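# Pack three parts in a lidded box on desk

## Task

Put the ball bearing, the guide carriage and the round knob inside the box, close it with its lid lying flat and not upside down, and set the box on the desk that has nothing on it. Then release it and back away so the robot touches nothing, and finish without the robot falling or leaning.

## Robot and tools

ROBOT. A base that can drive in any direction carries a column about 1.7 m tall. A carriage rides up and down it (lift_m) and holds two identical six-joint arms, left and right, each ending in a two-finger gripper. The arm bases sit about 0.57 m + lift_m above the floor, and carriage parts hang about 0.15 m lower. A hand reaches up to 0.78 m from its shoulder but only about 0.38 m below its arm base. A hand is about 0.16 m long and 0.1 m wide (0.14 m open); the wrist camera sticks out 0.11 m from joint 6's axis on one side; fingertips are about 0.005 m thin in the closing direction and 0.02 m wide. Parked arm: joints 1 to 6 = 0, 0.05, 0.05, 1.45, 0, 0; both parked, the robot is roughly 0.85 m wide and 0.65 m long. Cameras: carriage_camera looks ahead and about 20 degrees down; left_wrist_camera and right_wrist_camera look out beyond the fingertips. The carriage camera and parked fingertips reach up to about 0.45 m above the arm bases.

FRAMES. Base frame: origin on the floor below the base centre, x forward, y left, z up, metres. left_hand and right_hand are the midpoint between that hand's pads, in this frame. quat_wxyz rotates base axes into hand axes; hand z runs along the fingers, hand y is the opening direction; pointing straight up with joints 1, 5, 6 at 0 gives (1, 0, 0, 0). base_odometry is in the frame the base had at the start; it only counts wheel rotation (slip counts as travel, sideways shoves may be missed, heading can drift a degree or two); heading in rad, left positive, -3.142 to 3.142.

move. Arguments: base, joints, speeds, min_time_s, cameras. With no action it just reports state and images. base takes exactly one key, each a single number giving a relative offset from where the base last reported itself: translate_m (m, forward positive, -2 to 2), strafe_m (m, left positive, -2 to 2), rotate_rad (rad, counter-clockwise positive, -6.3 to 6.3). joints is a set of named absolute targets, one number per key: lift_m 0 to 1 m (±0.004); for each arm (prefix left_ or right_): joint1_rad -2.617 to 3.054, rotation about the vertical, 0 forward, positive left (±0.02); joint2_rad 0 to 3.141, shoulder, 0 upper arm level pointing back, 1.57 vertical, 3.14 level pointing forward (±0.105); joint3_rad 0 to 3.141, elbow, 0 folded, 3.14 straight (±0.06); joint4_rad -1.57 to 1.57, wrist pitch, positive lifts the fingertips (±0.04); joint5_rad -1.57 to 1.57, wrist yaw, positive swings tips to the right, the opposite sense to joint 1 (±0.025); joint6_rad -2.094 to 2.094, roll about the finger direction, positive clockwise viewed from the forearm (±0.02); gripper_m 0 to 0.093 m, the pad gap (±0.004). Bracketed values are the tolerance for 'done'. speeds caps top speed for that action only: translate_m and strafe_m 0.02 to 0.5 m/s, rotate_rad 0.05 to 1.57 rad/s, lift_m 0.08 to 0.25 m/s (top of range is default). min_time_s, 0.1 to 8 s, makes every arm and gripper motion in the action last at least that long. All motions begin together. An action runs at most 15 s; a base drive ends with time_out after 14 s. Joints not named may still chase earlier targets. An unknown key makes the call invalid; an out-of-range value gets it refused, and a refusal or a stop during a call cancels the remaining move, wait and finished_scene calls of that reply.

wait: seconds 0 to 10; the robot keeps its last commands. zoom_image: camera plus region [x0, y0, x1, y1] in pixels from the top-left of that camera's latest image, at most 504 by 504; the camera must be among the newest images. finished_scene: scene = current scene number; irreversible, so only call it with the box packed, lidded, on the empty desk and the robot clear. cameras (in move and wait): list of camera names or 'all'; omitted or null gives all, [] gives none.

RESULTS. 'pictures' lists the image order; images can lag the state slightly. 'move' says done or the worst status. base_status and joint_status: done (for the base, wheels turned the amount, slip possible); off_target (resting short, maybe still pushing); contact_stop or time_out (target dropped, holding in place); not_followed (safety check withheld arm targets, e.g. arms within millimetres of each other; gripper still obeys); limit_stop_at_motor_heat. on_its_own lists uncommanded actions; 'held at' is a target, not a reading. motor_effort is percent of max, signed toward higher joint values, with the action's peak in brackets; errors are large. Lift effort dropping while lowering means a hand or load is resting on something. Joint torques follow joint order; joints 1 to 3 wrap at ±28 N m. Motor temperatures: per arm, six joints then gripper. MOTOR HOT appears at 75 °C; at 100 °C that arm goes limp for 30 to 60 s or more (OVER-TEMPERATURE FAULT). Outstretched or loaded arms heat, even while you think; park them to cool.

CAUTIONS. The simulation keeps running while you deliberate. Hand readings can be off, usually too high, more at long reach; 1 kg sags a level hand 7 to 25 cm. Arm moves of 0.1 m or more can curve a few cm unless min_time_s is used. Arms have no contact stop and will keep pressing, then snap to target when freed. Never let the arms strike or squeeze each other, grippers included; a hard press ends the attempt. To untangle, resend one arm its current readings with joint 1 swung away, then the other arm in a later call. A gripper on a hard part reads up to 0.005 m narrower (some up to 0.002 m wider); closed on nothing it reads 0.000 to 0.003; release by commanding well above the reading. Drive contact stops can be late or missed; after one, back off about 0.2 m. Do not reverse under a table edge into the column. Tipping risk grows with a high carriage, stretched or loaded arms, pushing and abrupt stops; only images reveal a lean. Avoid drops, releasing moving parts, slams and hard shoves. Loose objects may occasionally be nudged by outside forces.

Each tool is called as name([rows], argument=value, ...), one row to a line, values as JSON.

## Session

move()

Scene clock: 0.00 s.
Joint torques (N m): no reading
Motor temperatures (°C): left_arm=[20 30 35 23 20 21 22] | right_arm=[21 28 31 23 19 20 19]
base_odometry: x=+0.000 y=+0.000 heading=+0.000
base_status: not commanded
joint_positions: lift_m=+0.300 left_joint1_rad=-0.006 left_joint2_rad=+0.058 left_joint3_rad=+0.029 left_joint4_rad=+1.446 left_joint5_rad=+0.035 left_joint6_rad=-0.021 left_gripper_m=+0.09396 right_joint1_rad=+0.006 right_joint2_rad=+0.043 right_joint3_rad=+0.057 right_joint4_rad=+1.423 right_joint5_rad=+0.031 right_joint6_rad=+0.005 right_gripper_m=+0.09396
joint_status: not commanded
motor_effort: lift_m=+21 drive_wheels=+2
left_hand: x=+0.2679 y=+0.3032 z=+1.3124 quat_wxyz=(+0.997, +0.017, +0.077, -0.014) (m; base frame)
right_hand: x=+0.2602 y=-0.3144 z=+1.3199 quat_wxyz=(+0.998, +0.015, +0.067, +0.005) (m; base frame)
pictures: carriage_camera, left_wrist_camera, right_wrist_camera
Images, in order (width x height): carriage_camera 504x504, left_wrist_camera 504x504, right_wrist_camera 504x504.

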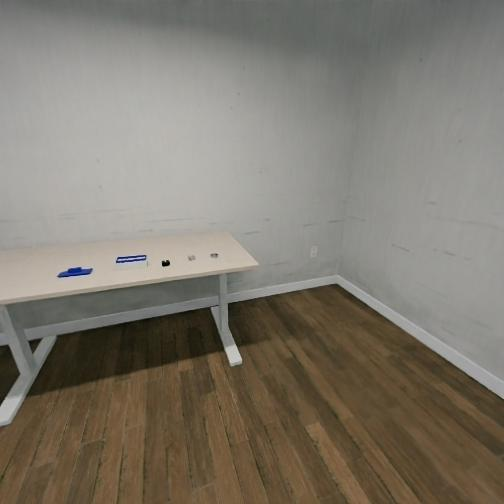

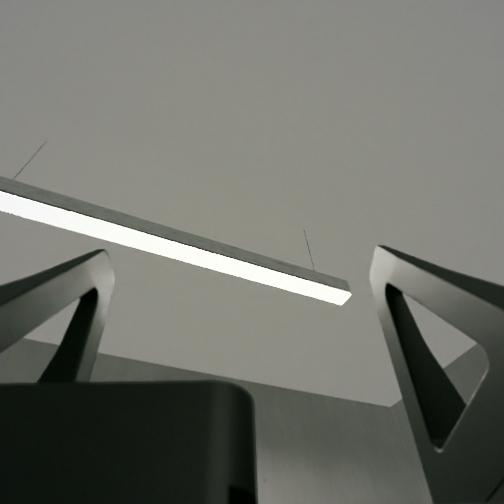

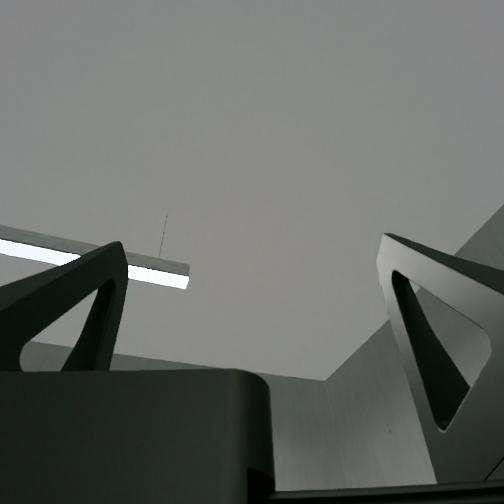

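move(base={"rotate_rad": 0.36}, cameras=["carriage_camera"])

move(base={"translate_m": 0.6}, joints={"lift_m":0.35}, cameras=["carriage_camera"])

Scene clock: 2.40 s.
Joint torques (N m): left_arm=[0.4 2.76 7.35 -0.25 -0.01 0] | right_arm=[-0.13 4.4 6.2 -0.19 0.01 0.03]
Motor temperatures (°C): left_arm=[20 30 35 23 20 21 22] | right_arm=[21 28 31 23 19 20 19]
move: done
base_odometry: x=+0.000 y=+0.000 heading=+0.360
base_status: done
joint_positions: lift_m=+0.300 left_joint1_rad=-0.006 left_joint2_rad=+0.058 left_joint3_rad=+0.029 left_joint4_rad=+1.446 left_joint5_rad=+0.035 left_joint6_rad=-0.021 left_gripper_m=+0.09396 right_joint1_rad=+0.006 right_joint2_rad=+0.043 right_joint3_rad=+0.057 right_joint4_rad=+1.422 right_joint5_rad=+0.031 right_joint6_rad=+0.005 right_gripper_m=+0.09396
joint_status: not commanded
motor_effort: lift_m=+21(21) drive_wheels=+11(12)
left_hand: x=+0.2679 y=+0.3032 z=+1.3124 quat_wxyz=(+0.997, +0.017, +0.077, -0.014) (m; base frame)
right_hand: x=+0.2604 y=-0.3144 z=+1.3199 quat_wxyz=(+0.998, +0.015, +0.067, +0.005) (m; base frame)
pictures: carriage_camera
Images, in order (width x height): carriage_camera 504x504.

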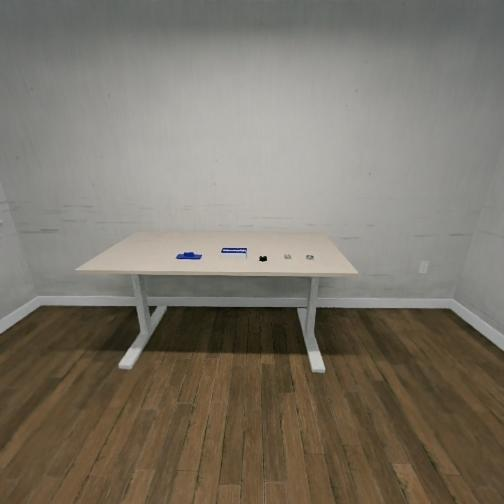

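Scene clock: 5.80 s.
Joint torques (N m): left_arm=[0.43 2.86 7.49 -0.23 0.01 0.05] | right_arm=[-0.13 4.41 6.2 -0.17 0.02 0.02]
Motor temperatures (°C): left_arm=[20 30 35 23 20 21 22] | right_arm=[21 28 32 23 19 20 19]
move: done
base_odometry: x=+0.562 y=+0.212 heading=+0.360
base_status: done
joint_positions: lift_m=+0.350 left_joint1_rad=-0.006 left_joint2_rad=+0.058 left_joint3_rad=+0.029 left_joint4_rad=+1.445 left_joint5_rad=+0.035 left_joint6_rad=-0.021 left_gripper_m=+0.09396 right_joint1_rad=+0.006 right_joint2_rad=+0.043 right_joint3_rad=+0.057 right_joint4_rad=+1.421 right_joint5_rad=+0.031 right_joint6_rad=+0.005 right_gripper_m=+0.09396
joint_status: all done
motor_effort: lift_m=+23(27) drive_wheels=-7(23)
left_hand: x=+0.2680 y=+0.3032 z=+1.3621 quat_wxyz=(+0.997, +0.017, +0.077, -0.014) (m; base frame)
right_hand: x=+0.2607 y=-0.3144 z=+1.3695 quat_wxyz=(+0.998, +0.015, +0.068, +0.005) (m; base frame)
pictures: carriage_camera
Images, in order (width x height): carriage_camera 504x504.

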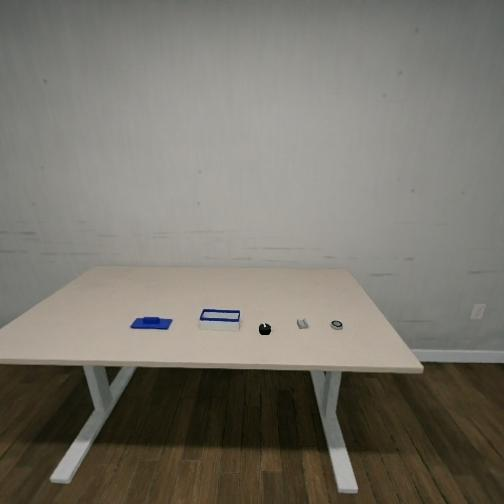

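move(base={"rotate_rad": -0.03}, cameras=[])

move(base={"strafe_m": 0.11}, cameras=[])

move(base={"translate_m": 0.46}, speeds={"translate_m": 0.2}, joints={"right_joint1_rad": -0.379, "right_joint2_rad": 1.6, "right_joint3_rad": 1.55, "right_joint4_rad": -1.5, "right_joint5_rad": 0, "right_joint6_rad": 0}, min_time_s=2.5, cameras=["carriage_camera","right_wrist_camera"])

zoom_image(camera="carriage_camera", region=[80, 400, 504, 504])

Scene clock: 7.33 s.
Joint torques (N m): left_arm=[0.31 2.73 7.46 -0.25 0.01 -0.04] | right_arm=[-0.13 4.4 6.23 -0.17 0.02 0.03]
Motor temperatures (°C): left_arm=[20 30 35 23 20 21 22] | right_arm=[21 28 32 23 19 20 19]
move: done
base_odometry: x=+0.562 y=+0.212 heading=+0.331
base_status: done
joint_positions: lift_m=+0.350 left_joint1_rad=-0.006 left_joint2_rad=+0.058 left_joint3_rad=+0.029 left_joint4_rad=+1.445 left_joint5_rad=+0.035 left_joint6_rad=-0.021 left_gripper_m=+0.09396 right_joint1_rad=+0.006 right_joint2_rad=+0.043 right_joint3_rad=+0.057 right_joint4_rad=+1.421 right_joint5_rad=+0.031 right_joint6_rad=+0.005 right_gripper_m=+0.09396
joint_status: not commanded
motor_effort: lift_m=+23(23) drive_wheels=-10(12)
left_hand: x=+0.2680 y=+0.3031 z=+1.3621 quat_wxyz=(+0.997, +0.017, +0.077, -0.014) (m; base frame)
right_hand: x=+0.2607 y=-0.3144 z=+1.3695 quat_wxyz=(+0.998, +0.015, +0.068, +0.005) (m; base frame)
pictures: none
No camera images: "cameras" was empty.

Scene clock: 8.97 s.
Joint torques (N m): left_arm=[0.29 2.82 7.34 -0.22 0.01 0.02] | right_arm=[-0.13 4.4 6.19 -0.17 0.01 0.02]
Motor temperatures (°C): left_arm=[20 30 35 23 20 21 22] | right_arm=[21 28 32 23 19 20 19]
move: done
base_odometry: x=+0.526 y=+0.316 heading=+0.331
base_status: done
joint_positions: lift_m=+0.350 left_joint1_rad=-0.006 left_joint2_rad=+0.058 left_joint3_rad=+0.029 left_joint4_rad=+1.445 left_joint5_rad=+0.034 left_joint6_rad=-0.021 left_gripper_m=+0.09396 right_joint1_rad=+0.006 right_joint2_rad=+0.043 right_joint3_rad=+0.057 right_joint4_rad=+1.421 right_joint5_rad=+0.031 right_joint6_rad=+0.005 right_gripper_m=+0.09396
joint_status: not commanded
motor_effort: lift_m=+23(23) drive_wheels=-3(11)
left_hand: x=+0.2680 y=+0.3032 z=+1.3621 quat_wxyz=(+0.997, +0.016, +0.077, -0.015) (m; base frame)
right_hand: x=+0.2607 y=-0.3144 z=+1.3695 quat_wxyz=(+0.998, +0.015, +0.068, +0.005) (m; base frame)
pictures: none
No camera images: "cameras" was empty.

Scene clock: 12.37 s.
Joint torques (N m): left_arm=[0.2 2.8 7.38 -0.27 0 0.02] | right_arm=[-0.85 -6.86 9.26 0.28 -0.11 -0.03]
Motor temperatures (°C): left_arm=[20 30 36 23 20 21 22] | right_arm=[21 28 32 23 19 20 19]
move: done
base_odometry: x=+0.961 y=+0.466 heading=+0.331
base_status: done
joint_positions: lift_m=+0.350 left_joint1_rad=-0.006 left_joint2_rad=+0.058 left_joint3_rad=+0.029 left_joint4_rad=+1.445 left_joint5_rad=+0.034 left_joint6_rad=-0.021 left_gripper_m=+0.09396 right_joint1_rad=-0.371 right_joint2_rad=+1.600 right_joint3_rad=+1.517 right_joint4_rad=-1.492 right_joint5_rad=+0.012 right_joint6_rad=+0.005 right_gripper_m=+0.09396
joint_status: all done
motor_effort: lift_m=+23(23) drive_wheels=-5(13)
left_hand: x=+0.2680 y=+0.3032 z=+1.3621 quat_wxyz=(+0.997, +0.016, +0.077, -0.015) (m; base frame)
right_hand: x=+0.4836 y=-0.4113 z=+1.1085 quat_wxyz=(-0.003, +0.187, +0.982, -0.006) (m; base frame)
pictures: carriage_camera, right_wrist_camera
Images, in order (width x height): carriage_camera 504x504, right_wrist_camera 504x504.

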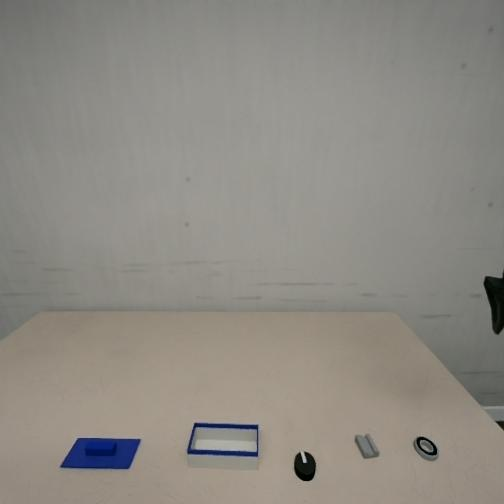

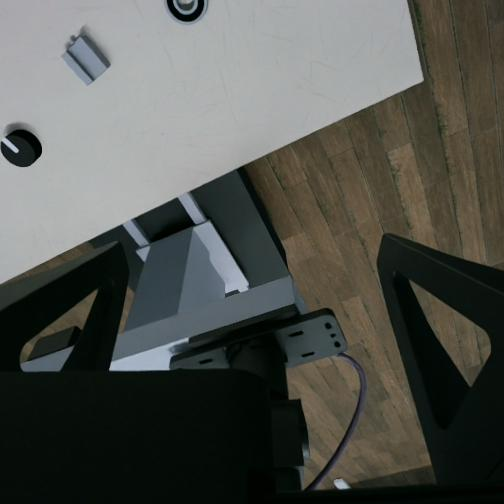

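Scaled by 1.189 from the camera's 504x504 image, which has a finer 720x720 frame.

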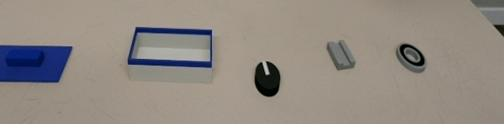

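move(joints={"right_joint1_rad": -0.291, "right_joint2_rad": 2.475, "right_joint3_rad": 1.30, "right_joint4_rad": -0.415, "lift_m":0.40}, min_time_s=2, cameras=["carriage_camera","right_wrist_camera"])

Scene clock: 15.40 s.
Joint torques (N m): left_arm=[0.28 2.76 7.49 -0.24 -0.01 0.01] | right_arm=[0.53 -12.12 3.34 0.38 -0.1 -0.03]
Motor temperatures (°C): left_arm=[20 30 36 23 20 21 22] | right_arm=[21 28 33 23 19 20 19]
move: done
base_odometry: x=+0.961 y=+0.466 heading=+0.331
base_status: not commanded
joint_positions: lift_m=+0.400 left_joint1_rad=-0.006 left_joint2_rad=+0.058 left_joint3_rad=+0.029 left_joint4_rad=+1.445 left_joint5_rad=+0.034 left_joint6_rad=-0.021 left_gripper_m=+0.09396 right_joint1_rad=-0.298 right_joint2_rad=+2.476 right_joint3_rad=+1.305 right_joint4_rad=-0.428 right_joint5_rad=+0.012 right_joint6_rad=+0.005 right_gripper_m=+0.09396
joint_status: all done
motor_effort: lift_m=+23(30) drive_wheels=+2(6)
left_hand: x=+0.2680 y=+0.3032 z=+1.4121 quat_wxyz=(+0.997, +0.016, +0.077, -0.015) (m; base frame)
right_hand: x=+0.5815 y=-0.4205 z=+0.8162 quat_wxyz=(-0.015, +0.151, +0.988, -0.004) (m; base frame)
pictures: carriage_camera, right_wrist_camera
Images, in order (width x height): carriage_camera 504x504, right_wrist_camera 504x504.

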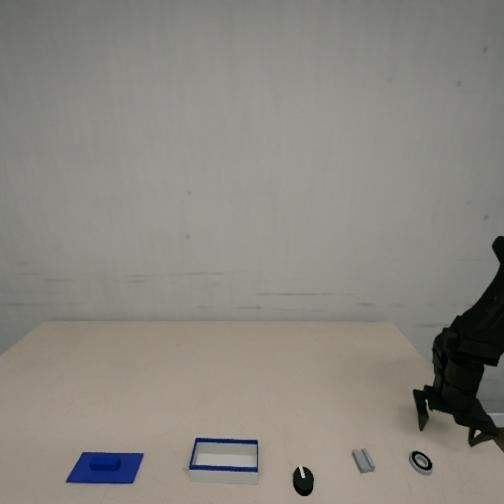

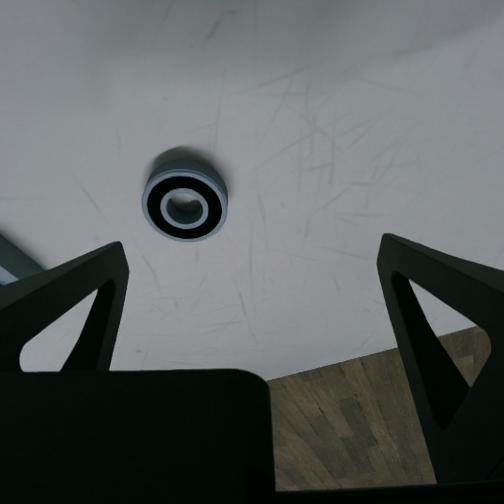

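move(joints={"right_joint1_rad": -0.195, "right_joint2_rad": 2.41, "right_joint3_rad": 1.208, "right_joint4_rad": -0.36, "lift_m":0.36}, min_time_s=1.5, cameras=["right_wrist_camera"])

Scene clock: 17.87 s.
Joint torques (N m): left_arm=[0.2 2.74 7.43 -0.25 -0.04 0.05] | right_arm=[0.51 -15.84 2.91 0.36 -0.09 -0.02]
Motor temperatures (°C): left_arm=[20 30 36 23 20 21 22] | right_arm=[21 29 32 23 19 20 19]
move: done
base_odometry: x=+0.961 y=+0.466 heading=+0.331
base_status: not commanded
joint_positions: lift_m=+0.360 left_joint1_rad=-0.006 left_joint2_rad=+0.058 left_joint3_rad=+0.029 left_joint4_rad=+1.445 left_joint5_rad=+0.034 left_joint6_rad=-0.021 left_gripper_m=+0.09396 right_joint1_rad=-0.202 right_joint2_rad=+2.453 right_joint3_rad=+1.214 right_joint4_rad=-0.372 right_joint5_rad=+0.012 right_joint6_rad=+0.005 right_gripper_m=+0.09396
joint_status: all done
motor_effort: lift_m=+17(20) drive_wheels=+4(5)
left_hand: x=+0.2680 y=+0.3032 z=+1.3728 quat_wxyz=(+0.997, +0.016, +0.077, -0.015) (m; base frame)
right_hand: x=+0.5701 y=-0.3818 z=+0.7717 quat_wxyz=(-0.021, +0.103, +0.994, -0.004) (m; base frame)
pictures: right_wrist_camera
Images, in order (width x height): right_wrist_camera 504x504.

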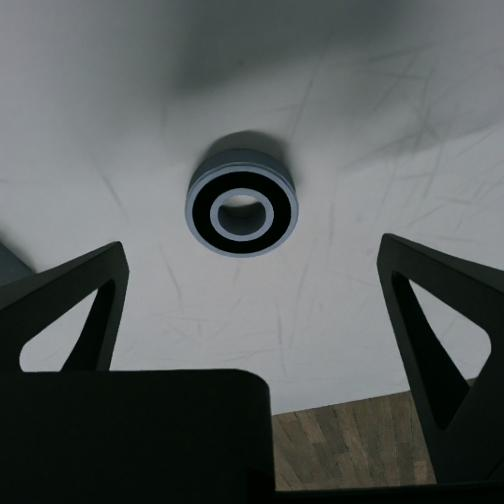

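move(joints={"right_joint1_rad": -0.182, "right_joint2_rad": 2.47, "right_joint3_rad": 1.262, "right_joint4_rad": -0.39, "lift_m":0.335}, min_time_s=1, cameras=["right_wrist_camera"])

Scene clock: 19.43 s.
Joint torques (N m): left_arm=[0.31 2.74 7.49 -0.26 0.03 0.04] | right_arm=[0.54 -11.49 5.6 0.14 -0.1 -0.02]
Motor temperatures (°C): left_arm=[20 30 36 23 20 21 22] | right_arm=[21 30 32 23 19 20 19]
move: done
base_odometry: x=+0.961 y=+0.466 heading=+0.331
base_status: not commanded
joint_positions: lift_m=+0.335 left_joint1_rad=-0.006 left_joint2_rad=+0.058 left_joint3_rad=+0.029 left_joint4_rad=+1.445 left_joint5_rad=+0.034 left_joint6_rad=-0.021 left_gripper_m=+0.09396 right_joint1_rad=-0.190 right_joint2_rad=+2.468 right_joint3_rad=+1.240 right_joint4_rad=-0.381 right_joint5_rad=+0.012 right_joint6_rad=+0.005 right_gripper_m=+0.09396
joint_status: all done
motor_effort: lift_m=+17(20) drive_wheels=+3(6)
left_hand: x=+0.2680 y=+0.3032 z=+1.3478 quat_wxyz=(+0.997, +0.016, +0.077, -0.015) (m; base frame)
right_hand: x=+0.5763 y=-0.3787 z=+0.7453 quat_wxyz=(-0.019, +0.097, +0.995, -0.004) (m; base frame)
pictures: right_wrist_camera
Images, in order (width x height): right_wrist_camera 504x504.

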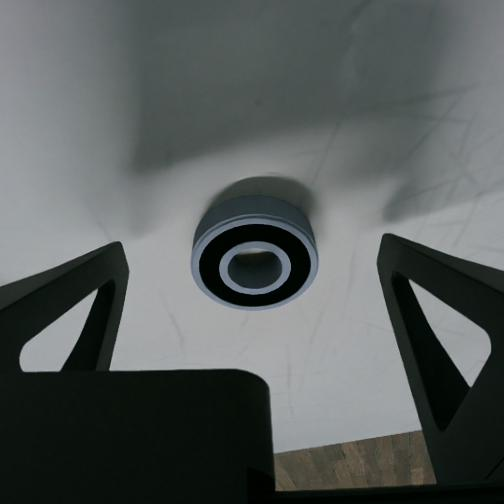

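Good. Descend and grip.

move(joints={"lift_m":0.325}, speeds={"lift_m":0.08}, cameras=["right_wrist_camera"])

move(joints={"right_gripper_m":0.037}, min_time_s=2, cameras=["right_wrist_camera"])

move(joints={"lift_m":0.41}, cameras=["right_wrist_camera"])

Scene clock: 20.27 s.
Joint torques (N m): left_arm=[0.39 2.66 7.5 -0.27 -0.03 0.01] | right_arm=[0.57 -11.84 5.22 0.17 -0.06 -0.03]
Motor temperatures (°C): left_arm=[20 30 36 23 20 21 22] | right_arm=[21 30 32 23 19 20 19]
move: done
base_odometry: x=+0.961 y=+0.466 heading=+0.331
base_status: not commanded
joint_positions: lift_m=+0.325 left_joint1_rad=-0.006 left_joint2_rad=+0.058 left_joint3_rad=+0.029 left_joint4_rad=+1.445 left_joint5_rad=+0.034 left_joint6_rad=-0.021 left_gripper_m=+0.09396 right_joint1_rad=-0.190 right_joint2_rad=+2.472 right_joint3_rad=+1.244 right_joint4_rad=-0.385 right_joint5_rad=+0.009 right_joint6_rad=+0.005 right_gripper_m=+0.09396
joint_status: all done
motor_effort: lift_m=+16(18) drive_wheels=-4(5)
left_hand: x=+0.2680 y=+0.3032 z=+1.3379 quat_wxyz=(+0.997, +0.016, +0.077, -0.015) (m; base frame)
right_hand: x=+0.5760 y=-0.3781 z=+0.7347 quat_wxyz=(-0.021, +0.097, +0.995, -0.003) (m; base frame)
pictures: right_wrist_camera
Images, in order (width x height): right_wrist_camera 504x504.

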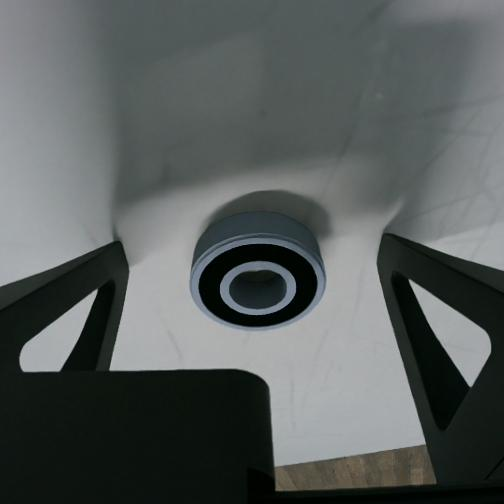

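Scene clock: 22.57 s.
Joint torques (N m): left_arm=[0.31 2.7 7.47 -0.26 0.02 0.05] | right_arm=[0.53 -11.85 5.23 0.17 -0.06 -0.03]
Motor temperatures (°C): left_arm=[20 30 36 23 20 21 22] | right_arm=[21 31 33 23 19 20 19]
move: off_target
base_odometry: x=+0.961 y=+0.466 heading=+0.331
base_status: not commanded
joint_positions: lift_m=+0.325 left_joint1_rad=-0.006 left_joint2_rad=+0.058 left_joint3_rad=+0.029 left_joint4_rad=+1.445 left_joint5_rad=+0.034 left_joint6_rad=-0.021 left_gripper_m=+0.09396 right_joint1_rad=-0.190 right_joint2_rad=+2.472 right_joint3_rad=+1.244 right_joint4_rad=-0.386 right_joint5_rad=+0.009 right_joint6_rad=+0.005 right_gripper_m=+0.04735
joint_status: right_gripper_m off_target (ended at +0.04737, target +0.03700)
motor_effort: lift_m=+16(16) drive_wheels=+3(5)
left_hand: x=+0.2680 y=+0.3032 z=+1.3379 quat_wxyz=(+0.997, +0.016, +0.077, -0.015) (m; base frame)
right_hand: x=+0.5759 y=-0.3781 z=+0.7347 quat_wxyz=(-0.022, +0.097, +0.995, -0.002) (m; base frame)
pictures: right_wrist_camera
Images, in order (width x height): right_wrist_camera 504x504.

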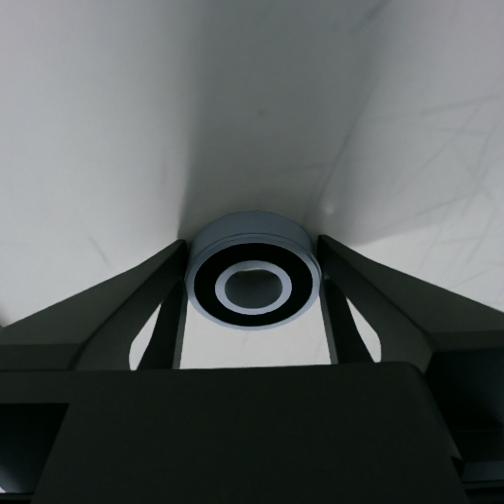

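Scene clock: 23.43 s.
Joint torques (N m): left_arm=[0.36 2.8 7.34 -0.24 0.02 0.02] | right_arm=[0.55 -13.38 5.08 0.15 -0.06 -0.02]
Motor temperatures (°C): left_arm=[20 30 36 23 20 21 22] | right_arm=[21 31 33 23 19 20 19]
move: done
base_odometry: x=+0.961 y=+0.466 heading=+0.331
base_status: not commanded
joint_positions: lift_m=+0.410 left_joint1_rad=-0.006 left_joint2_rad=+0.058 left_joint3_rad=+0.029 left_joint4_rad=+1.445 left_joint5_rad=+0.034 left_joint6_rad=-0.021 left_gripper_m=+0.09396 right_joint1_rad=-0.190 right_joint2_rad=+2.487 right_joint3_rad=+1.245 right_joint4_rad=-0.387 right_joint5_rad=+0.009 right_joint6_rad=+0.005 right_gripper_m=+0.04734
joint_status: all done
motor_effort: lift_m=+23(32) drive_wheels=+3(5)
left_hand: x=+0.2680 y=+0.3032 z=+1.4221 quat_wxyz=(+0.997, +0.016, +0.077, -0.015) (m; base frame)
right_hand: x=+0.5712 y=-0.3771 z=+0.8138 quat_wxyz=(-0.030, +0.097, +0.995, -0.002) (m; base frame)
pictures: right_wrist_camera
Images, in order (width x height): right_wrist_camera 504x504.

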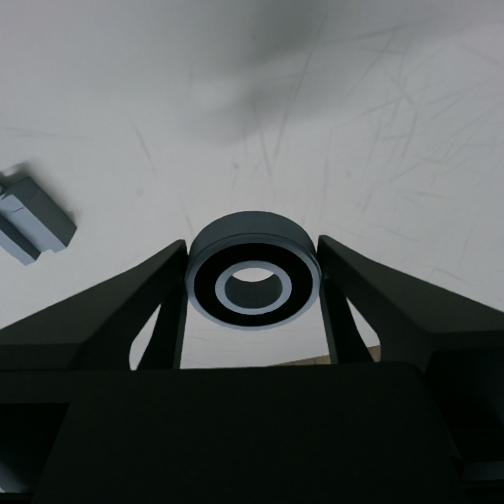

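move(base={"strafe_m": 0.047}, speeds={"strafe_m": 0.1}, cameras=[])

move(base={"translate_m": 0.012}, speeds={"translate_m": 0.05}, joints={"right_joint1_rad": 0.872, "right_joint2_rad": 2.655, "right_joint3_rad": 1.835, "right_joint4_rad": -0.746,"right_joint6_rad": 0.765}, min_time_s=3, cameras=["right_wrist_camera","carriage_camera"])

Scene clock: 25.17 s.
Joint torques (N m): left_arm=[0.43 2.84 7.5 -0.24 -0.05 0.03] | right_arm=[0.21 -13.38 5.07 0.15 -0.05 -0.03]
Motor temperatures (°C): left_arm=[20 30 36 23 20 21 22] | right_arm=[21 31 33 23 19 20 19]
move: done
base_odometry: x=+0.946 y=+0.510 heading=+0.331
base_status: done
joint_positions: lift_m=+0.410 left_joint1_rad=-0.006 left_joint2_rad=+0.058 left_joint3_rad=+0.029 left_joint4_rad=+1.445 left_joint5_rad=+0.035 left_joint6_rad=-0.021 left_gripper_m=+0.09396 right_joint1_rad=-0.185 right_joint2_rad=+2.487 right_joint3_rad=+1.245 right_joint4_rad=-0.387 right_joint5_rad=+0.008 right_joint6_rad=+0.005 right_gripper_m=+0.04734
joint_status: not commanded
motor_effort: lift_m=+23(23) drive_wheels=-2(14)
left_hand: x=+0.2680 y=+0.3032 z=+1.4221 quat_wxyz=(+0.997, +0.017, +0.077, -0.015) (m; base frame)
right_hand: x=+0.5716 y=-0.3753 z=+0.8138 quat_wxyz=(-0.030, +0.095, +0.995, -0.001) (m; base frame)
pictures: none
No camera images: "cameras" was empty.

Scene clock: 28.47 s.
Joint torques (N m): left_arm=[0.38 2.78 7.39 -0.22 -0.03 0.04] | right_arm=[0.38 -14.67 8.13 0.09 0.01 0.13]
Motor temperatures (°C): left_arm=[20 30 36 23 20 21 22] | right_arm=[21 33 33 23 19 20 19]
move: done
base_odometry: x=+0.957 y=+0.514 heading=+0.332
base_status: done
joint_positions: lift_m=+0.410 left_joint1_rad=-0.006 left_joint2_rad=+0.058 left_joint3_rad=+0.029 left_joint4_rad=+1.445 left_joint5_rad=+0.035 left_joint6_rad=-0.021 left_gripper_m=+0.09396 right_joint1_rad=+0.867 right_joint2_rad=+2.658 right_joint3_rad=+1.803 right_joint4_rad=-0.735 right_joint5_rad=+0.008 right_joint6_rad=+0.756 right_gripper_m=+0.04734
joint_status: all done
motor_effort: lift_m=+23(23) drive_wheels=+4(8)
left_hand: x=+0.2680 y=+0.3032 z=+1.4221 quat_wxyz=(+0.997, +0.017, +0.077, -0.015) (m; base frame)
right_hand: x=+0.5230 y=+0.0368 z=+0.8427 quat_wxyz=(-0.004, -0.055, +0.998, -0.009) (m; base frame)
pictures: carriage_camera, right_wrist_camera
Images, in order (width x height): carriage_camera 504x504, right_wrist_camera 504x504.

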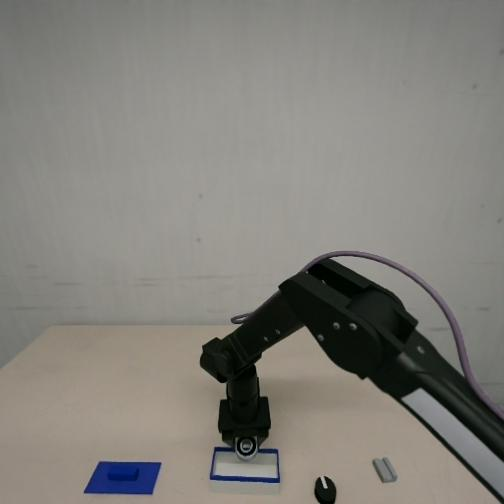

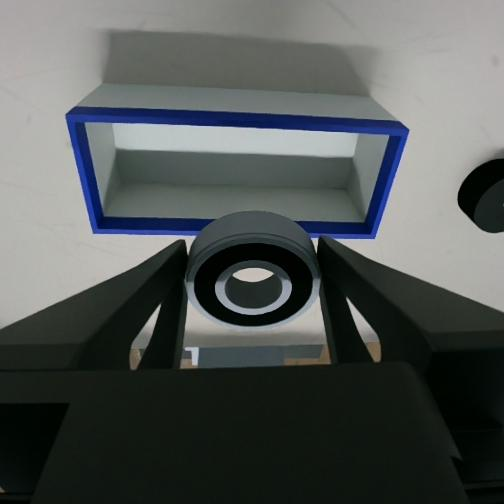

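move(base={"strafe_m": -0.0145}, speeds={"strafe_m": 0.05}, joints={"right_joint1_rad": 0.858, "right_joint2_rad": 2.668, "right_joint3_rad": 1.861, "right_joint4_rad": -0.764,"right_joint6_rad": 0.805,"lift_m":0.385}, min_time_s=1, cameras=["right_wrist_camera","carriage_camera"])

Scene clock: 30.23 s.
Joint torques (N m): left_arm=[0.31 2.74 7.56 -0.25 0.02 0.02] | right_arm=[-0.9 -15.28 8.12 0.1 0.01 0.11]
Motor temperatures (°C): left_arm=[20 30 36 23 20 21 22] | right_arm=[21 34 33 23 19 20 19]
move: done
base_odometry: x=+0.962 y=+0.501 heading=+0.332
base_status: done
joint_positions: lift_m=+0.385 left_joint1_rad=-0.006 left_joint2_rad=+0.058 left_joint3_rad=+0.029 left_joint4_rad=+1.445 left_joint5_rad=+0.034 left_joint6_rad=-0.021 left_gripper_m=+0.09396 right_joint1_rad=+0.867 right_joint2_rad=+2.676 right_joint3_rad=+1.829 right_joint4_rad=-0.753 right_joint5_rad=+0.007 right_joint6_rad=+0.797 right_gripper_m=+0.04734
joint_status: all done
motor_effort: lift_m=+17(21) drive_wheels=-5(14)
left_hand: x=+0.2680 y=+0.3032 z=+1.3978 quat_wxyz=(+0.997, +0.016, +0.077, -0.015) (m; base frame)
right_hand: x=+0.5234 y=+0.0376 z=+0.8159 quat_wxyz=(-0.007, -0.035, +0.999, -0.013) (m; base frame)
pictures: carriage_camera, right_wrist_camera
Images, in order (width x height): carriage_camera 504x504, right_wrist_camera 504x504.

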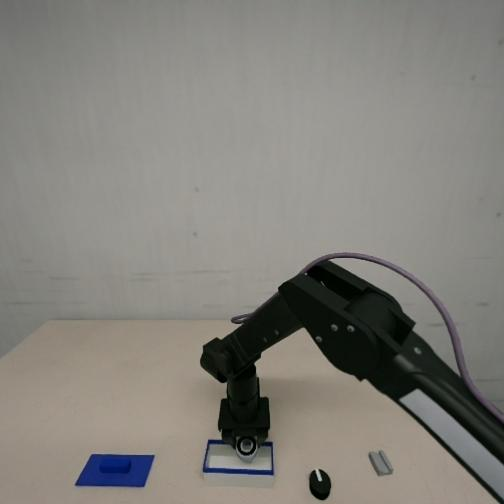

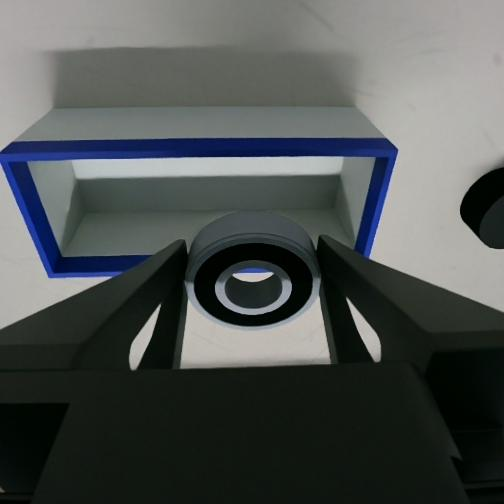

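move(base={"translate_m": 0.003}, speeds={"translate_m": 0.02}, joints={"lift_m":0.367}, cameras=["right_wrist_camera","carriage_camera"])

zoom_image(camera="carriage_camera", region=[180, 384, 300, 504])

Scene clock: 32.80 s.
Joint torques (N m): left_arm=[0.36 2.85 7.56 -0.26 0.01 0.04] | right_arm=[-0.75 -16.46 7.42 0.12 0.01 0.11]
Motor temperatures (°C): left_arm=[20 30 36 23 20 21 22] | right_arm=[21 35 33 23 19 20 19]
move: done
base_odometry: x=+0.964 y=+0.502 heading=+0.332
base_status: done
joint_positions: lift_m=+0.367 left_joint1_rad=-0.006 left_joint2_rad=+0.058 left_joint3_rad=+0.028 left_joint4_rad=+1.446 left_joint5_rad=+0.034 left_joint6_rad=-0.021 left_gripper_m=+0.09396 right_joint1_rad=+0.865 right_joint2_rad=+2.688 right_joint3_rad=+1.837 right_joint4_rad=-0.760 right_joint5_rad=+0.007 right_joint6_rad=+0.798 right_gripper_m=+0.04734
joint_status: all done
motor_effort: lift_m=+17(20) drive_wheels=+4(15)
left_hand: x=+0.2680 y=+0.3032 z=+1.3797 quat_wxyz=(+0.997, +0.016, +0.077, -0.015) (m; base frame)
right_hand: x=+0.5227 y=+0.0352 z=+0.7941 quat_wxyz=(-0.011, -0.033, +0.999, -0.017) (m; base frame)
pictures: carriage_camera, right_wrist_camera
Images, in order (width x height): carriage_camera 504x504, right_wrist_camera 504x504.

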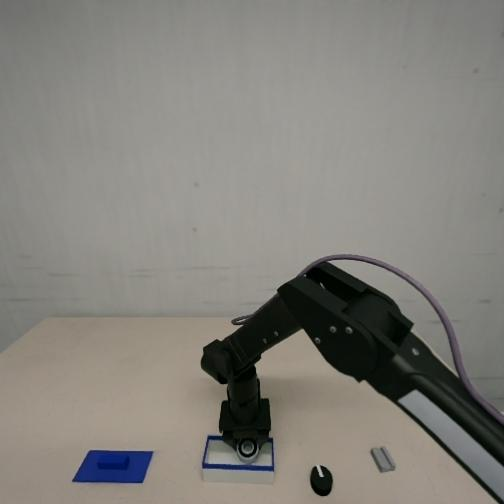

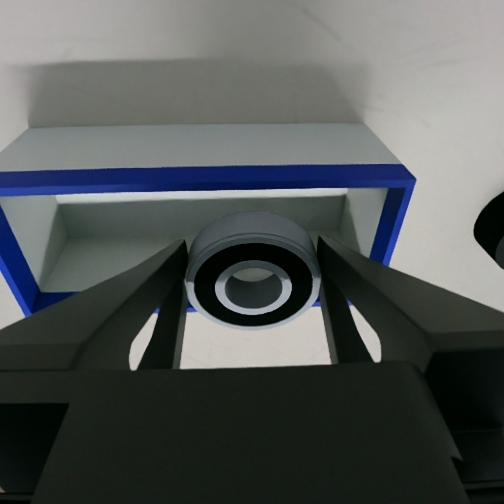

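Scaled by 4.200 from the camera's 504x504 image, which has a finer 720x720 frame.

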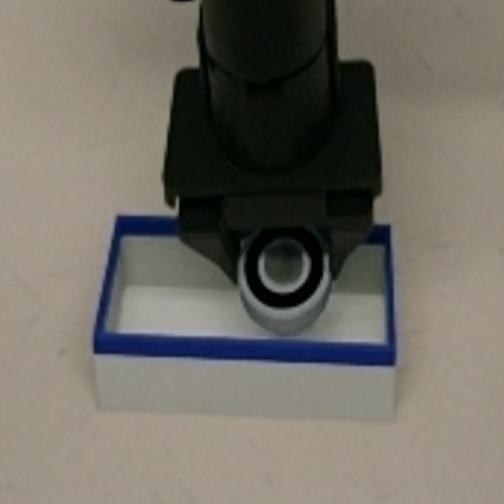

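move(base={"translate_m": 0.005}, speeds={"translate_m": 0.02}, cameras=["right_wrist_camera","carriage_camera"])

zoom_image(camera="carriage_camera", region=[180, 384, 300, 504])

Scene clock: 34.37 s.
Joint torques (N m): left_arm=[0.29 2.8 7.58 -0.23 0 0.03] | right_arm=[-0.68 -16.49 7.43 0.14 0.01 0.11]
Motor temperatures (°C): left_arm=[20 30 36 23 20 21 22] | right_arm=[21 36 33 23 19 20 19]
move: done
base_odometry: x=+0.969 y=+0.504 heading=+0.333
base_status: done
joint_positions: lift_m=+0.367 left_joint1_rad=-0.006 left_joint2_rad=+0.058 left_joint3_rad=+0.028 left_joint4_rad=+1.446 left_joint5_rad=+0.034 left_joint6_rad=-0.021 left_gripper_m=+0.09396 right_joint1_rad=+0.865 right_joint2_rad=+2.688 right_joint3_rad=+1.837 right_joint4_rad=-0.760 right_joint5_rad=+0.007 right_joint6_rad=+0.798 right_gripper_m=+0.04734
joint_status: not commanded
motor_effort: lift_m=+17(17) drive_wheels=-6(12)
left_hand: x=+0.2680 y=+0.3032 z=+1.3797 quat_wxyz=(+0.997, +0.016, +0.077, -0.015) (m; base frame)
right_hand: x=+0.5226 y=+0.0351 z=+0.7941 quat_wxyz=(-0.011, -0.033, +0.999, -0.018) (m; base frame)
pictures: carriage_camera, right_wrist_camera
Images, in order (width x height): carriage_camera 504x504, right_wrist_camera 504x504.

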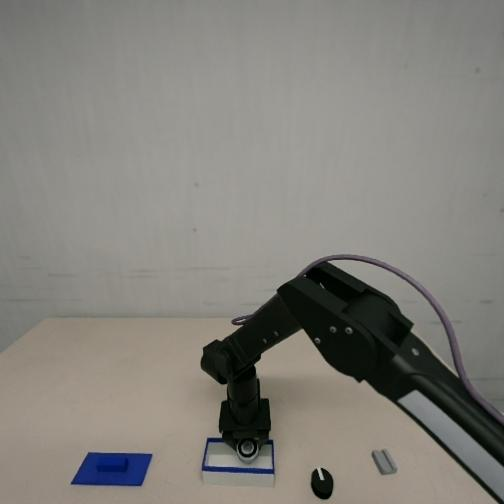

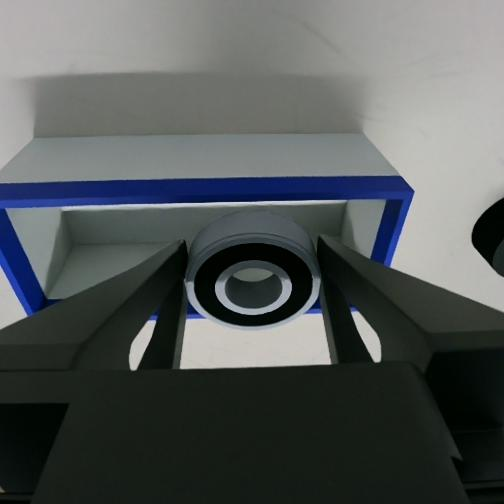

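Scaled by 4.200 from the camera's 504x504 image, which has a finer 720x720 frame.

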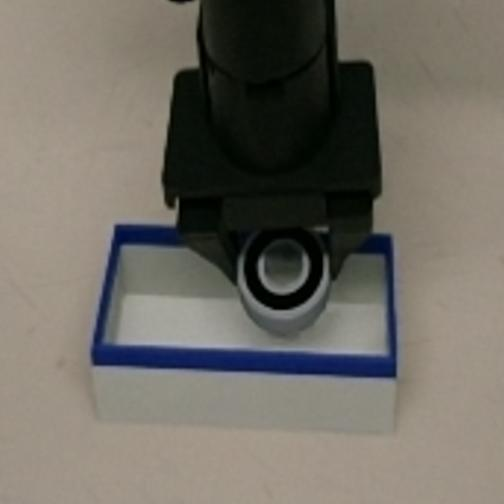

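move(joints={"lift_m":0.357}, speeds={"lift_m":0.08}, cameras=["right_wrist_camera"])

move(joints={"lift_m":0.349}, speeds={"lift_m":0.08}, cameras=["right_wrist_camera","carriage_camera"])

zoom_image(camera="carriage_camera", region=[180, 384, 300, 504])

Scene clock: 35.27 s.
Joint torques (N m): left_arm=[0.46 2.76 7.68 -0.23 -0.01 0.04] | right_arm=[-0.69 -16.65 7.21 0.13 0.01 0.11]
Motor temperatures (°C): left_arm=[20 30 36 23 20 21 22] | right_arm=[21 36 33 23 19 20 19]
move: done
base_odometry: x=+0.969 y=+0.504 heading=+0.333
base_status: not commanded
joint_positions: lift_m=+0.357 left_joint1_rad=-0.006 left_joint2_rad=+0.058 left_joint3_rad=+0.028 left_joint4_rad=+1.446 left_joint5_rad=+0.034 left_joint6_rad=-0.021 left_gripper_m=+0.09396 right_joint1_rad=+0.865 right_joint2_rad=+2.690 right_joint3_rad=+1.839 right_joint4_rad=-0.761 right_joint5_rad=+0.007 right_joint6_rad=+0.798 right_gripper_m=+0.04734
joint_status: all done
motor_effort: lift_m=+17(18) drive_wheels=+4(5)
left_hand: x=+0.2680 y=+0.3032 z=+1.3698 quat_wxyz=(+0.997, +0.016, +0.077, -0.015) (m; base frame)
right_hand: x=+0.5227 y=+0.0352 z=+0.7838 quat_wxyz=(-0.011, -0.033, +0.999, -0.018) (m; base frame)
pictures: right_wrist_camera
Images, in order (width x height): right_wrist_camera 504x504.

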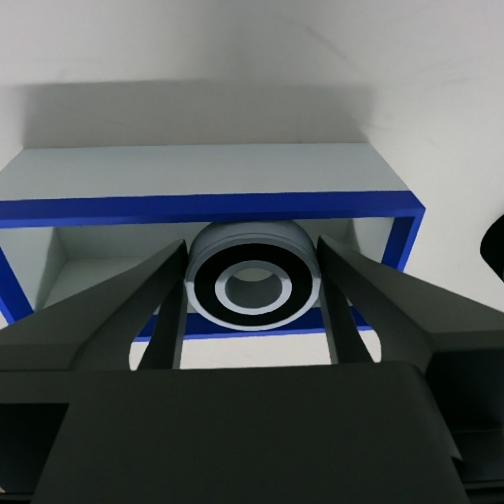

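Scene clock: 35.73 s.
Joint torques (N m): left_arm=[0.39 2.74 7.6 -0.24 -0.02 0.01] | right_arm=[-0.69 -16.91 7.04 0.16 -0.02 0.11]
Motor temperatures (°C): left_arm=[20 30 36 23 20 21 22] | right_arm=[21 36 33 23 19 20 19]
move: done
base_odometry: x=+0.969 y=+0.504 heading=+0.333
base_status: not commanded
joint_positions: lift_m=+0.349 left_joint1_rad=-0.006 left_joint2_rad=+0.058 left_joint3_rad=+0.028 left_joint4_rad=+1.446 left_joint5_rad=+0.034 left_joint6_rad=-0.021 left_gripper_m=+0.09396 right_joint1_rad=+0.865 right_joint2_rad=+2.693 right_joint3_rad=+1.840 right_joint4_rad=-0.763 right_joint5_rad=+0.007 right_joint6_rad=+0.798 right_gripper_m=+0.04734
joint_status: all done
motor_effort: lift_m=+17(19) drive_wheels=-4(5)
left_hand: x=+0.2680 y=+0.3032 z=+1.3618 quat_wxyz=(+0.997, +0.016, +0.077, -0.015) (m; base frame)
right_hand: x=+0.5224 y=+0.0349 z=+0.7749 quat_wxyz=(-0.012, -0.033, +0.999, -0.019) (m; base frame)
pictures: carriage_camera, right_wrist_camera
Images, in order (width x height): carriage_camera 504x504, right_wrist_camera 504x504.

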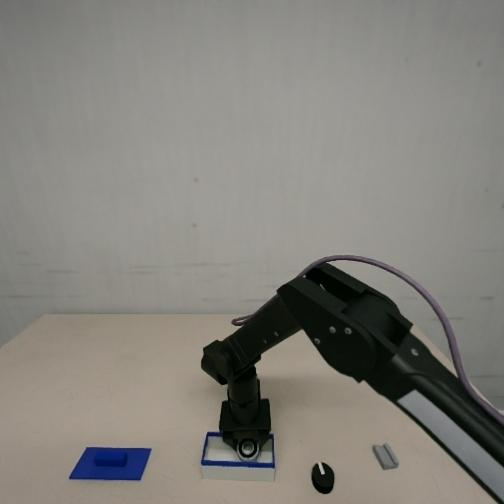

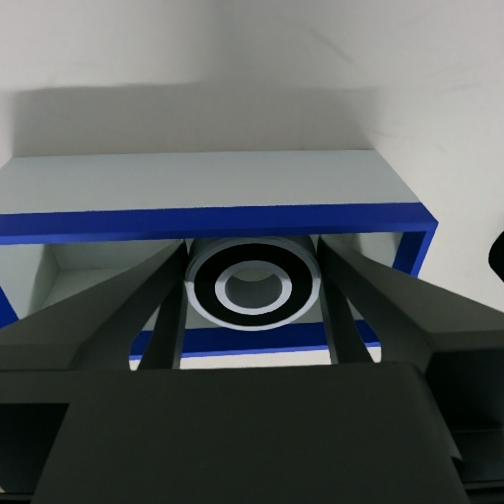

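Scaled by 4.200 from the camera's 504x504 image, which has a finer 720x720 frame.

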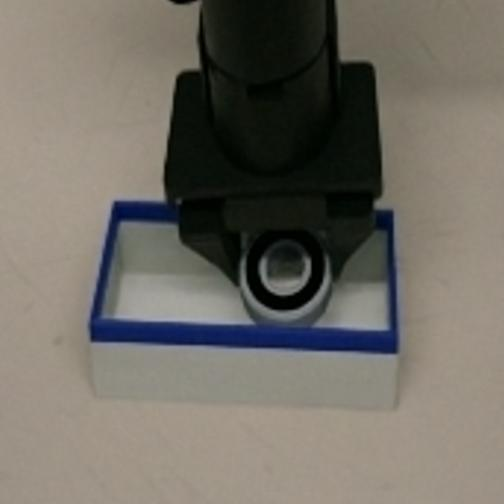

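Clean entry. Continue to the floor.

move(joints={"lift_m":0.333}, speeds={"lift_m":0.08}, cameras=[])

move(joints={"lift_m":0.323}, speeds={"lift_m":0.08}, cameras=[])

move(joints={"lift_m":0.317}, speeds={"lift_m":0.08}, cameras=["right_wrist_camera"])

Scene clock: 36.57 s.
Joint torques (N m): left_arm=[0.43 2.76 7.42 -0.27 -0.02 0.05] | right_arm=[-0.7 -16.87 6.99 0.18 0.02 0.1]
Motor temperatures (°C): left_arm=[20 30 36 23 20 21 22] | right_arm=[21 37 33 23 19 20 19]
move: done
base_odometry: x=+0.969 y=+0.504 heading=+0.333
base_status: not commanded
joint_positions: lift_m=+0.333 left_joint1_rad=-0.006 left_joint2_rad=+0.058 left_joint3_rad=+0.028 left_joint4_rad=+1.446 left_joint5_rad=+0.034 left_joint6_rad=-0.021 left_gripper_m=+0.09396 right_joint1_rad=+0.865 right_joint2_rad=+2.693 right_joint3_rad=+1.841 right_joint4_rad=-0.763 right_joint5_rad=+0.007 right_joint6_rad=+0.798 right_gripper_m=+0.04734
joint_status: all done
motor_effort: lift_m=+17(19) drive_wheels=+4(5)
left_hand: x=+0.2680 y=+0.3032 z=+1.3458 quat_wxyz=(+0.997, +0.016, +0.077, -0.015) (m; base frame)
right_hand: x=+0.5225 y=+0.0349 z=+0.7591 quat_wxyz=(-0.012, -0.033, +0.999, -0.019) (m; base frame)
pictures: none
No camera images: "cameras" was empty.

Scene clock: 37.07 s.
Joint torques (N m): left_arm=[0.29 2.84 7.6 -0.26 0 0.03] | right_arm=[-0.72 -16.94 6.9 0.17 0.01 0.11]
Motor temperatures (°C): left_arm=[20 30 36 23 20 21 22] | right_arm=[21 37 33 23 19 20 19]
move: done
base_odometry: x=+0.969 y=+0.504 heading=+0.333
base_status: not commanded
joint_positions: lift_m=+0.323 left_joint1_rad=-0.006 left_joint2_rad=+0.058 left_joint3_rad=+0.028 left_joint4_rad=+1.446 left_joint5_rad=+0.034 left_joint6_rad=-0.021 left_gripper_m=+0.09396 right_joint1_rad=+0.865 right_joint2_rad=+2.693 right_joint3_rad=+1.842 right_joint4_rad=-0.763 right_joint5_rad=+0.008 right_joint6_rad=+0.798 right_gripper_m=+0.04734
joint_status: all done
motor_effort: lift_m=+17(20) drive_wheels=-5(6)
left_hand: x=+0.2680 y=+0.3032 z=+1.3358 quat_wxyz=(+0.997, +0.016, +0.077, -0.015) (m; base frame)
right_hand: x=+0.5228 y=+0.0352 z=+0.7493 quat_wxyz=(-0.012, -0.033, +0.999, -0.018) (m; base frame)
pictures: none
No camera images: "cameras" was empty.

Scene clock: 37.50 s.
Joint torques (N m): left_arm=[0.46 2.69 7.68 -0.27 -0.02 0.04] | right_arm=[-0.7 -16.9 6.91 0.17 0.01 0.1]
Motor temperatures (°C): left_arm=[20 30 36 23 20 21 22] | right_arm=[21 38 33 23 19 20 19]
move: done
base_odometry: x=+0.969 y=+0.504 heading=+0.333
base_status: not commanded
joint_positions: lift_m=+0.317 left_joint1_rad=-0.006 left_joint2_rad=+0.058 left_joint3_rad=+0.028 left_joint4_rad=+1.446 left_joint5_rad=+0.034 left_joint6_rad=-0.021 left_gripper_m=+0.09396 right_joint1_rad=+0.865 right_joint2_rad=+2.692 right_joint3_rad=+1.842 right_joint4_rad=-0.762 right_joint5_rad=+0.008 right_joint6_rad=+0.798 right_gripper_m=+0.04734
joint_status: all done
motor_effort: lift_m=+16(17) drive_wheels=+5(5)
left_hand: x=+0.2680 y=+0.3032 z=+1.3298 quat_wxyz=(+0.997, +0.016, +0.077, -0.015) (m; base frame)
right_hand: x=+0.5230 y=+0.0354 z=+0.7435 quat_wxyz=(-0.011, -0.033, +0.999, -0.018) (m; base frame)
pictures: right_wrist_camera
Images, in order (width x height): right_wrist_camera 504x504.

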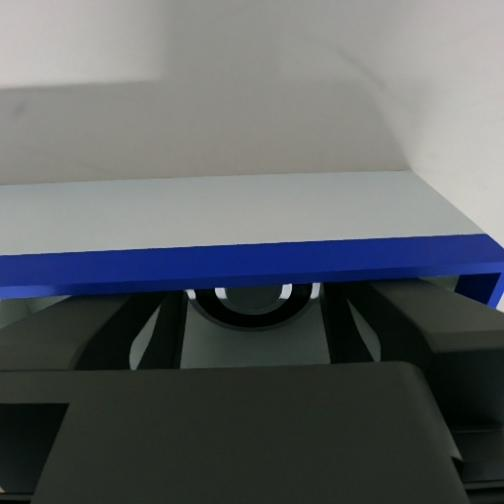

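move(joints={"lift_m":0.314}, speeds={"lift_m":0.08}, cameras=[])

move(joints={"right_gripper_m":0.058}, min_time_s=1.5, cameras=[])

move(joints={"lift_m":0.335}, speeds={"lift_m":0.08}, cameras=["right_wrist_camera"])

move(joints={"lift_m":0.39}, cameras=["right_wrist_camera","carriage_camera"])

Scene clock: 38.30 s.
Joint torques (N m): left_arm=[0.2 2.91 7.61 -0.19 0.02 0.02] | right_arm=[-0.69 -16.43 6.76 0.27 0 0.1]
Motor temperatures (°C): left_arm=[20 30 36 23 20 21 22] | right_arm=[21 38 33 23 19 20 19]
move: done
base_odometry: x=+0.969 y=+0.504 heading=+0.333
base_status: not commanded
joint_positions: lift_m=+0.314 left_joint1_rad=-0.006 left_joint2_rad=+0.058 left_joint3_rad=+0.028 left_joint4_rad=+1.446 left_joint5_rad=+0.034 left_joint6_rad=-0.021 left_gripper_m=+0.09396 right_joint1_rad=+0.865 right_joint2_rad=+2.687 right_joint3_rad=+1.844 right_joint4_rad=-0.770 right_joint5_rad=+0.008 right_joint6_rad=+0.798 right_gripper_m=+0.04733
joint_status: all done
motor_effort: lift_m=+15(22) drive_wheels=+4(5)
left_hand: x=+0.2680 y=+0.3032 z=+1.3269 quat_wxyz=(+0.997, +0.016, +0.077, -0.015) (m; base frame)
right_hand: x=+0.5232 y=+0.0357 z=+0.7435 quat_wxyz=(-0.011, -0.033, +0.999, -0.018) (m; base frame)
pictures: none
No camera images: "cameras" was empty.

Scene clock: 40.10 s.
Joint torques (N m): left_arm=[0.27 2.63 7.5 -0.22 0.03 0.03] | right_arm=[-0.7 -16.34 6.76 0.27 0.01 0.11]
Motor temperatures (°C): left_arm=[20 30 36 23 20 21 22] | right_arm=[21 39 33 23 19 20 19]
move: done
base_odometry: x=+0.969 y=+0.504 heading=+0.333
base_status: not commanded
joint_positions: lift_m=+0.314 left_joint1_rad=-0.006 left_joint2_rad=+0.058 left_joint3_rad=+0.028 left_joint4_rad=+1.446 left_joint5_rad=+0.034 left_joint6_rad=-0.021 left_gripper_m=+0.09396 right_joint1_rad=+0.865 right_joint2_rad=+2.687 right_joint3_rad=+1.844 right_joint4_rad=-0.772 right_joint5_rad=+0.007 right_joint6_rad=+0.798 right_gripper_m=+0.05792
joint_status: all done
motor_effort: lift_m=+16(16) drive_wheels=+4(6)
left_hand: x=+0.2680 y=+0.3032 z=+1.3269 quat_wxyz=(+0.997, +0.016, +0.077, -0.015) (m; base frame)
right_hand: x=+0.5229 y=+0.0354 z=+0.7435 quat_wxyz=(-0.012, -0.033, +0.999, -0.019) (m; base frame)
pictures: none
No camera images: "cameras" was empty.

Scene clock: 40.73 s.
Joint torques (N m): left_arm=[0.46 2.84 7.5 -0.25 -0.05 -0.01] | right_arm=[-0.66 -16.44 6.67 0.23 0.02 0.1]
Motor temperatures (°C): left_arm=[20 30 36 23 20 21 22] | right_arm=[21 40 33 23 19 20 19]
move: done
base_odometry: x=+0.969 y=+0.504 heading=+0.333
base_status: not commanded
joint_positions: lift_m=+0.335 left_joint1_rad=-0.006 left_joint2_rad=+0.058 left_joint3_rad=+0.028 left_joint4_rad=+1.446 left_joint5_rad=+0.034 left_joint6_rad=-0.021 left_gripper_m=+0.09396 right_joint1_rad=+0.865 right_joint2_rad=+2.687 right_joint3_rad=+1.845 right_joint4_rad=-0.768 right_joint5_rad=+0.007 right_joint6_rad=+0.798 right_gripper_m=+0.05793
joint_status: all done
motor_effort: lift_m=+23(30) drive_wheels=+5(6)
left_hand: x=+0.2680 y=+0.3032 z=+1.3470 quat_wxyz=(+0.997, +0.016, +0.077, -0.015) (m; base frame)
right_hand: x=+0.5236 y=+0.0362 z=+0.7634 quat_wxyz=(-0.011, -0.033, +0.999, -0.017) (m; base frame)
pictures: right_wrist_camera
Images, in order (width x height): right_wrist_camera 504x504.

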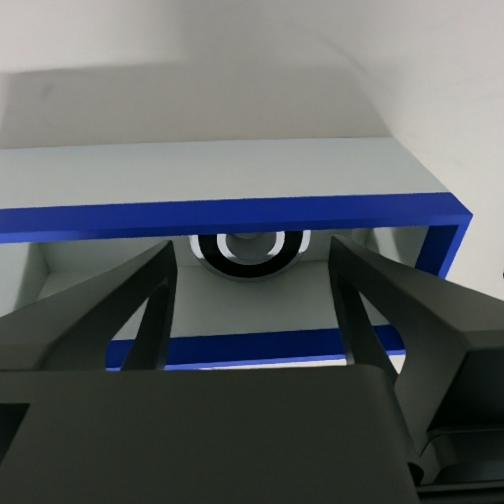

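Scene clock: 41.50 s.
Joint torques (N m): left_arm=[0.39 2.78 7.58 -0.26 -0.01 0.05] | right_arm=[-0.72 -16.39 6.5 0.23 0.01 0.11]
Motor temperatures (°C): left_arm=[20 30 36 23 20 21 22] | right_arm=[21 40 33 23 19 20 19]
move: done
base_odometry: x=+0.969 y=+0.504 heading=+0.333
base_status: not commanded
joint_positions: lift_m=+0.390 left_joint1_rad=-0.006 left_joint2_rad=+0.058 left_joint3_rad=+0.028 left_joint4_rad=+1.446 left_joint5_rad=+0.034 left_joint6_rad=-0.021 left_gripper_m=+0.09396 right_joint1_rad=+0.865 right_joint2_rad=+2.687 right_joint3_rad=+1.847 right_joint4_rad=-0.767 right_joint5_rad=+0.007 right_joint6_rad=+0.798 right_gripper_m=+0.05793
joint_status: all done
motor_effort: lift_m=+23(29) drive_wheels=+5(6)
left_hand: x=+0.2680 y=+0.3032 z=+1.4020 quat_wxyz=(+0.997, +0.016, +0.077, -0.015) (m; base frame)
right_hand: x=+0.5243 y=+0.0371 z=+0.8191 quat_wxyz=(-0.010, -0.033, +0.999, -0.016) (m; base frame)
pictures: carriage_camera, right_wrist_camera
Images, in order (width x height): carriage_camera 504x504, right_wrist_camera 504x504.

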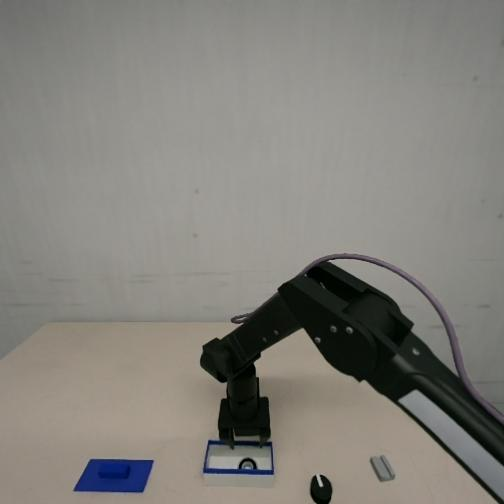

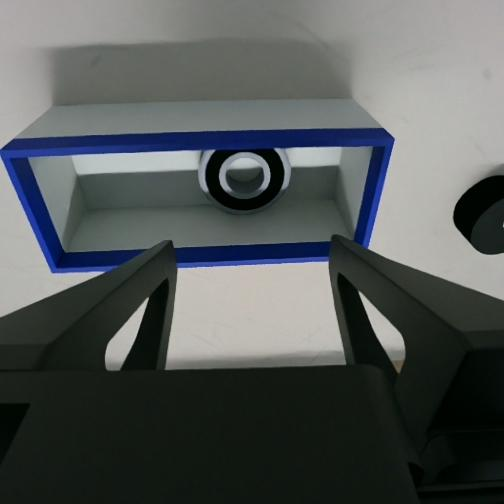

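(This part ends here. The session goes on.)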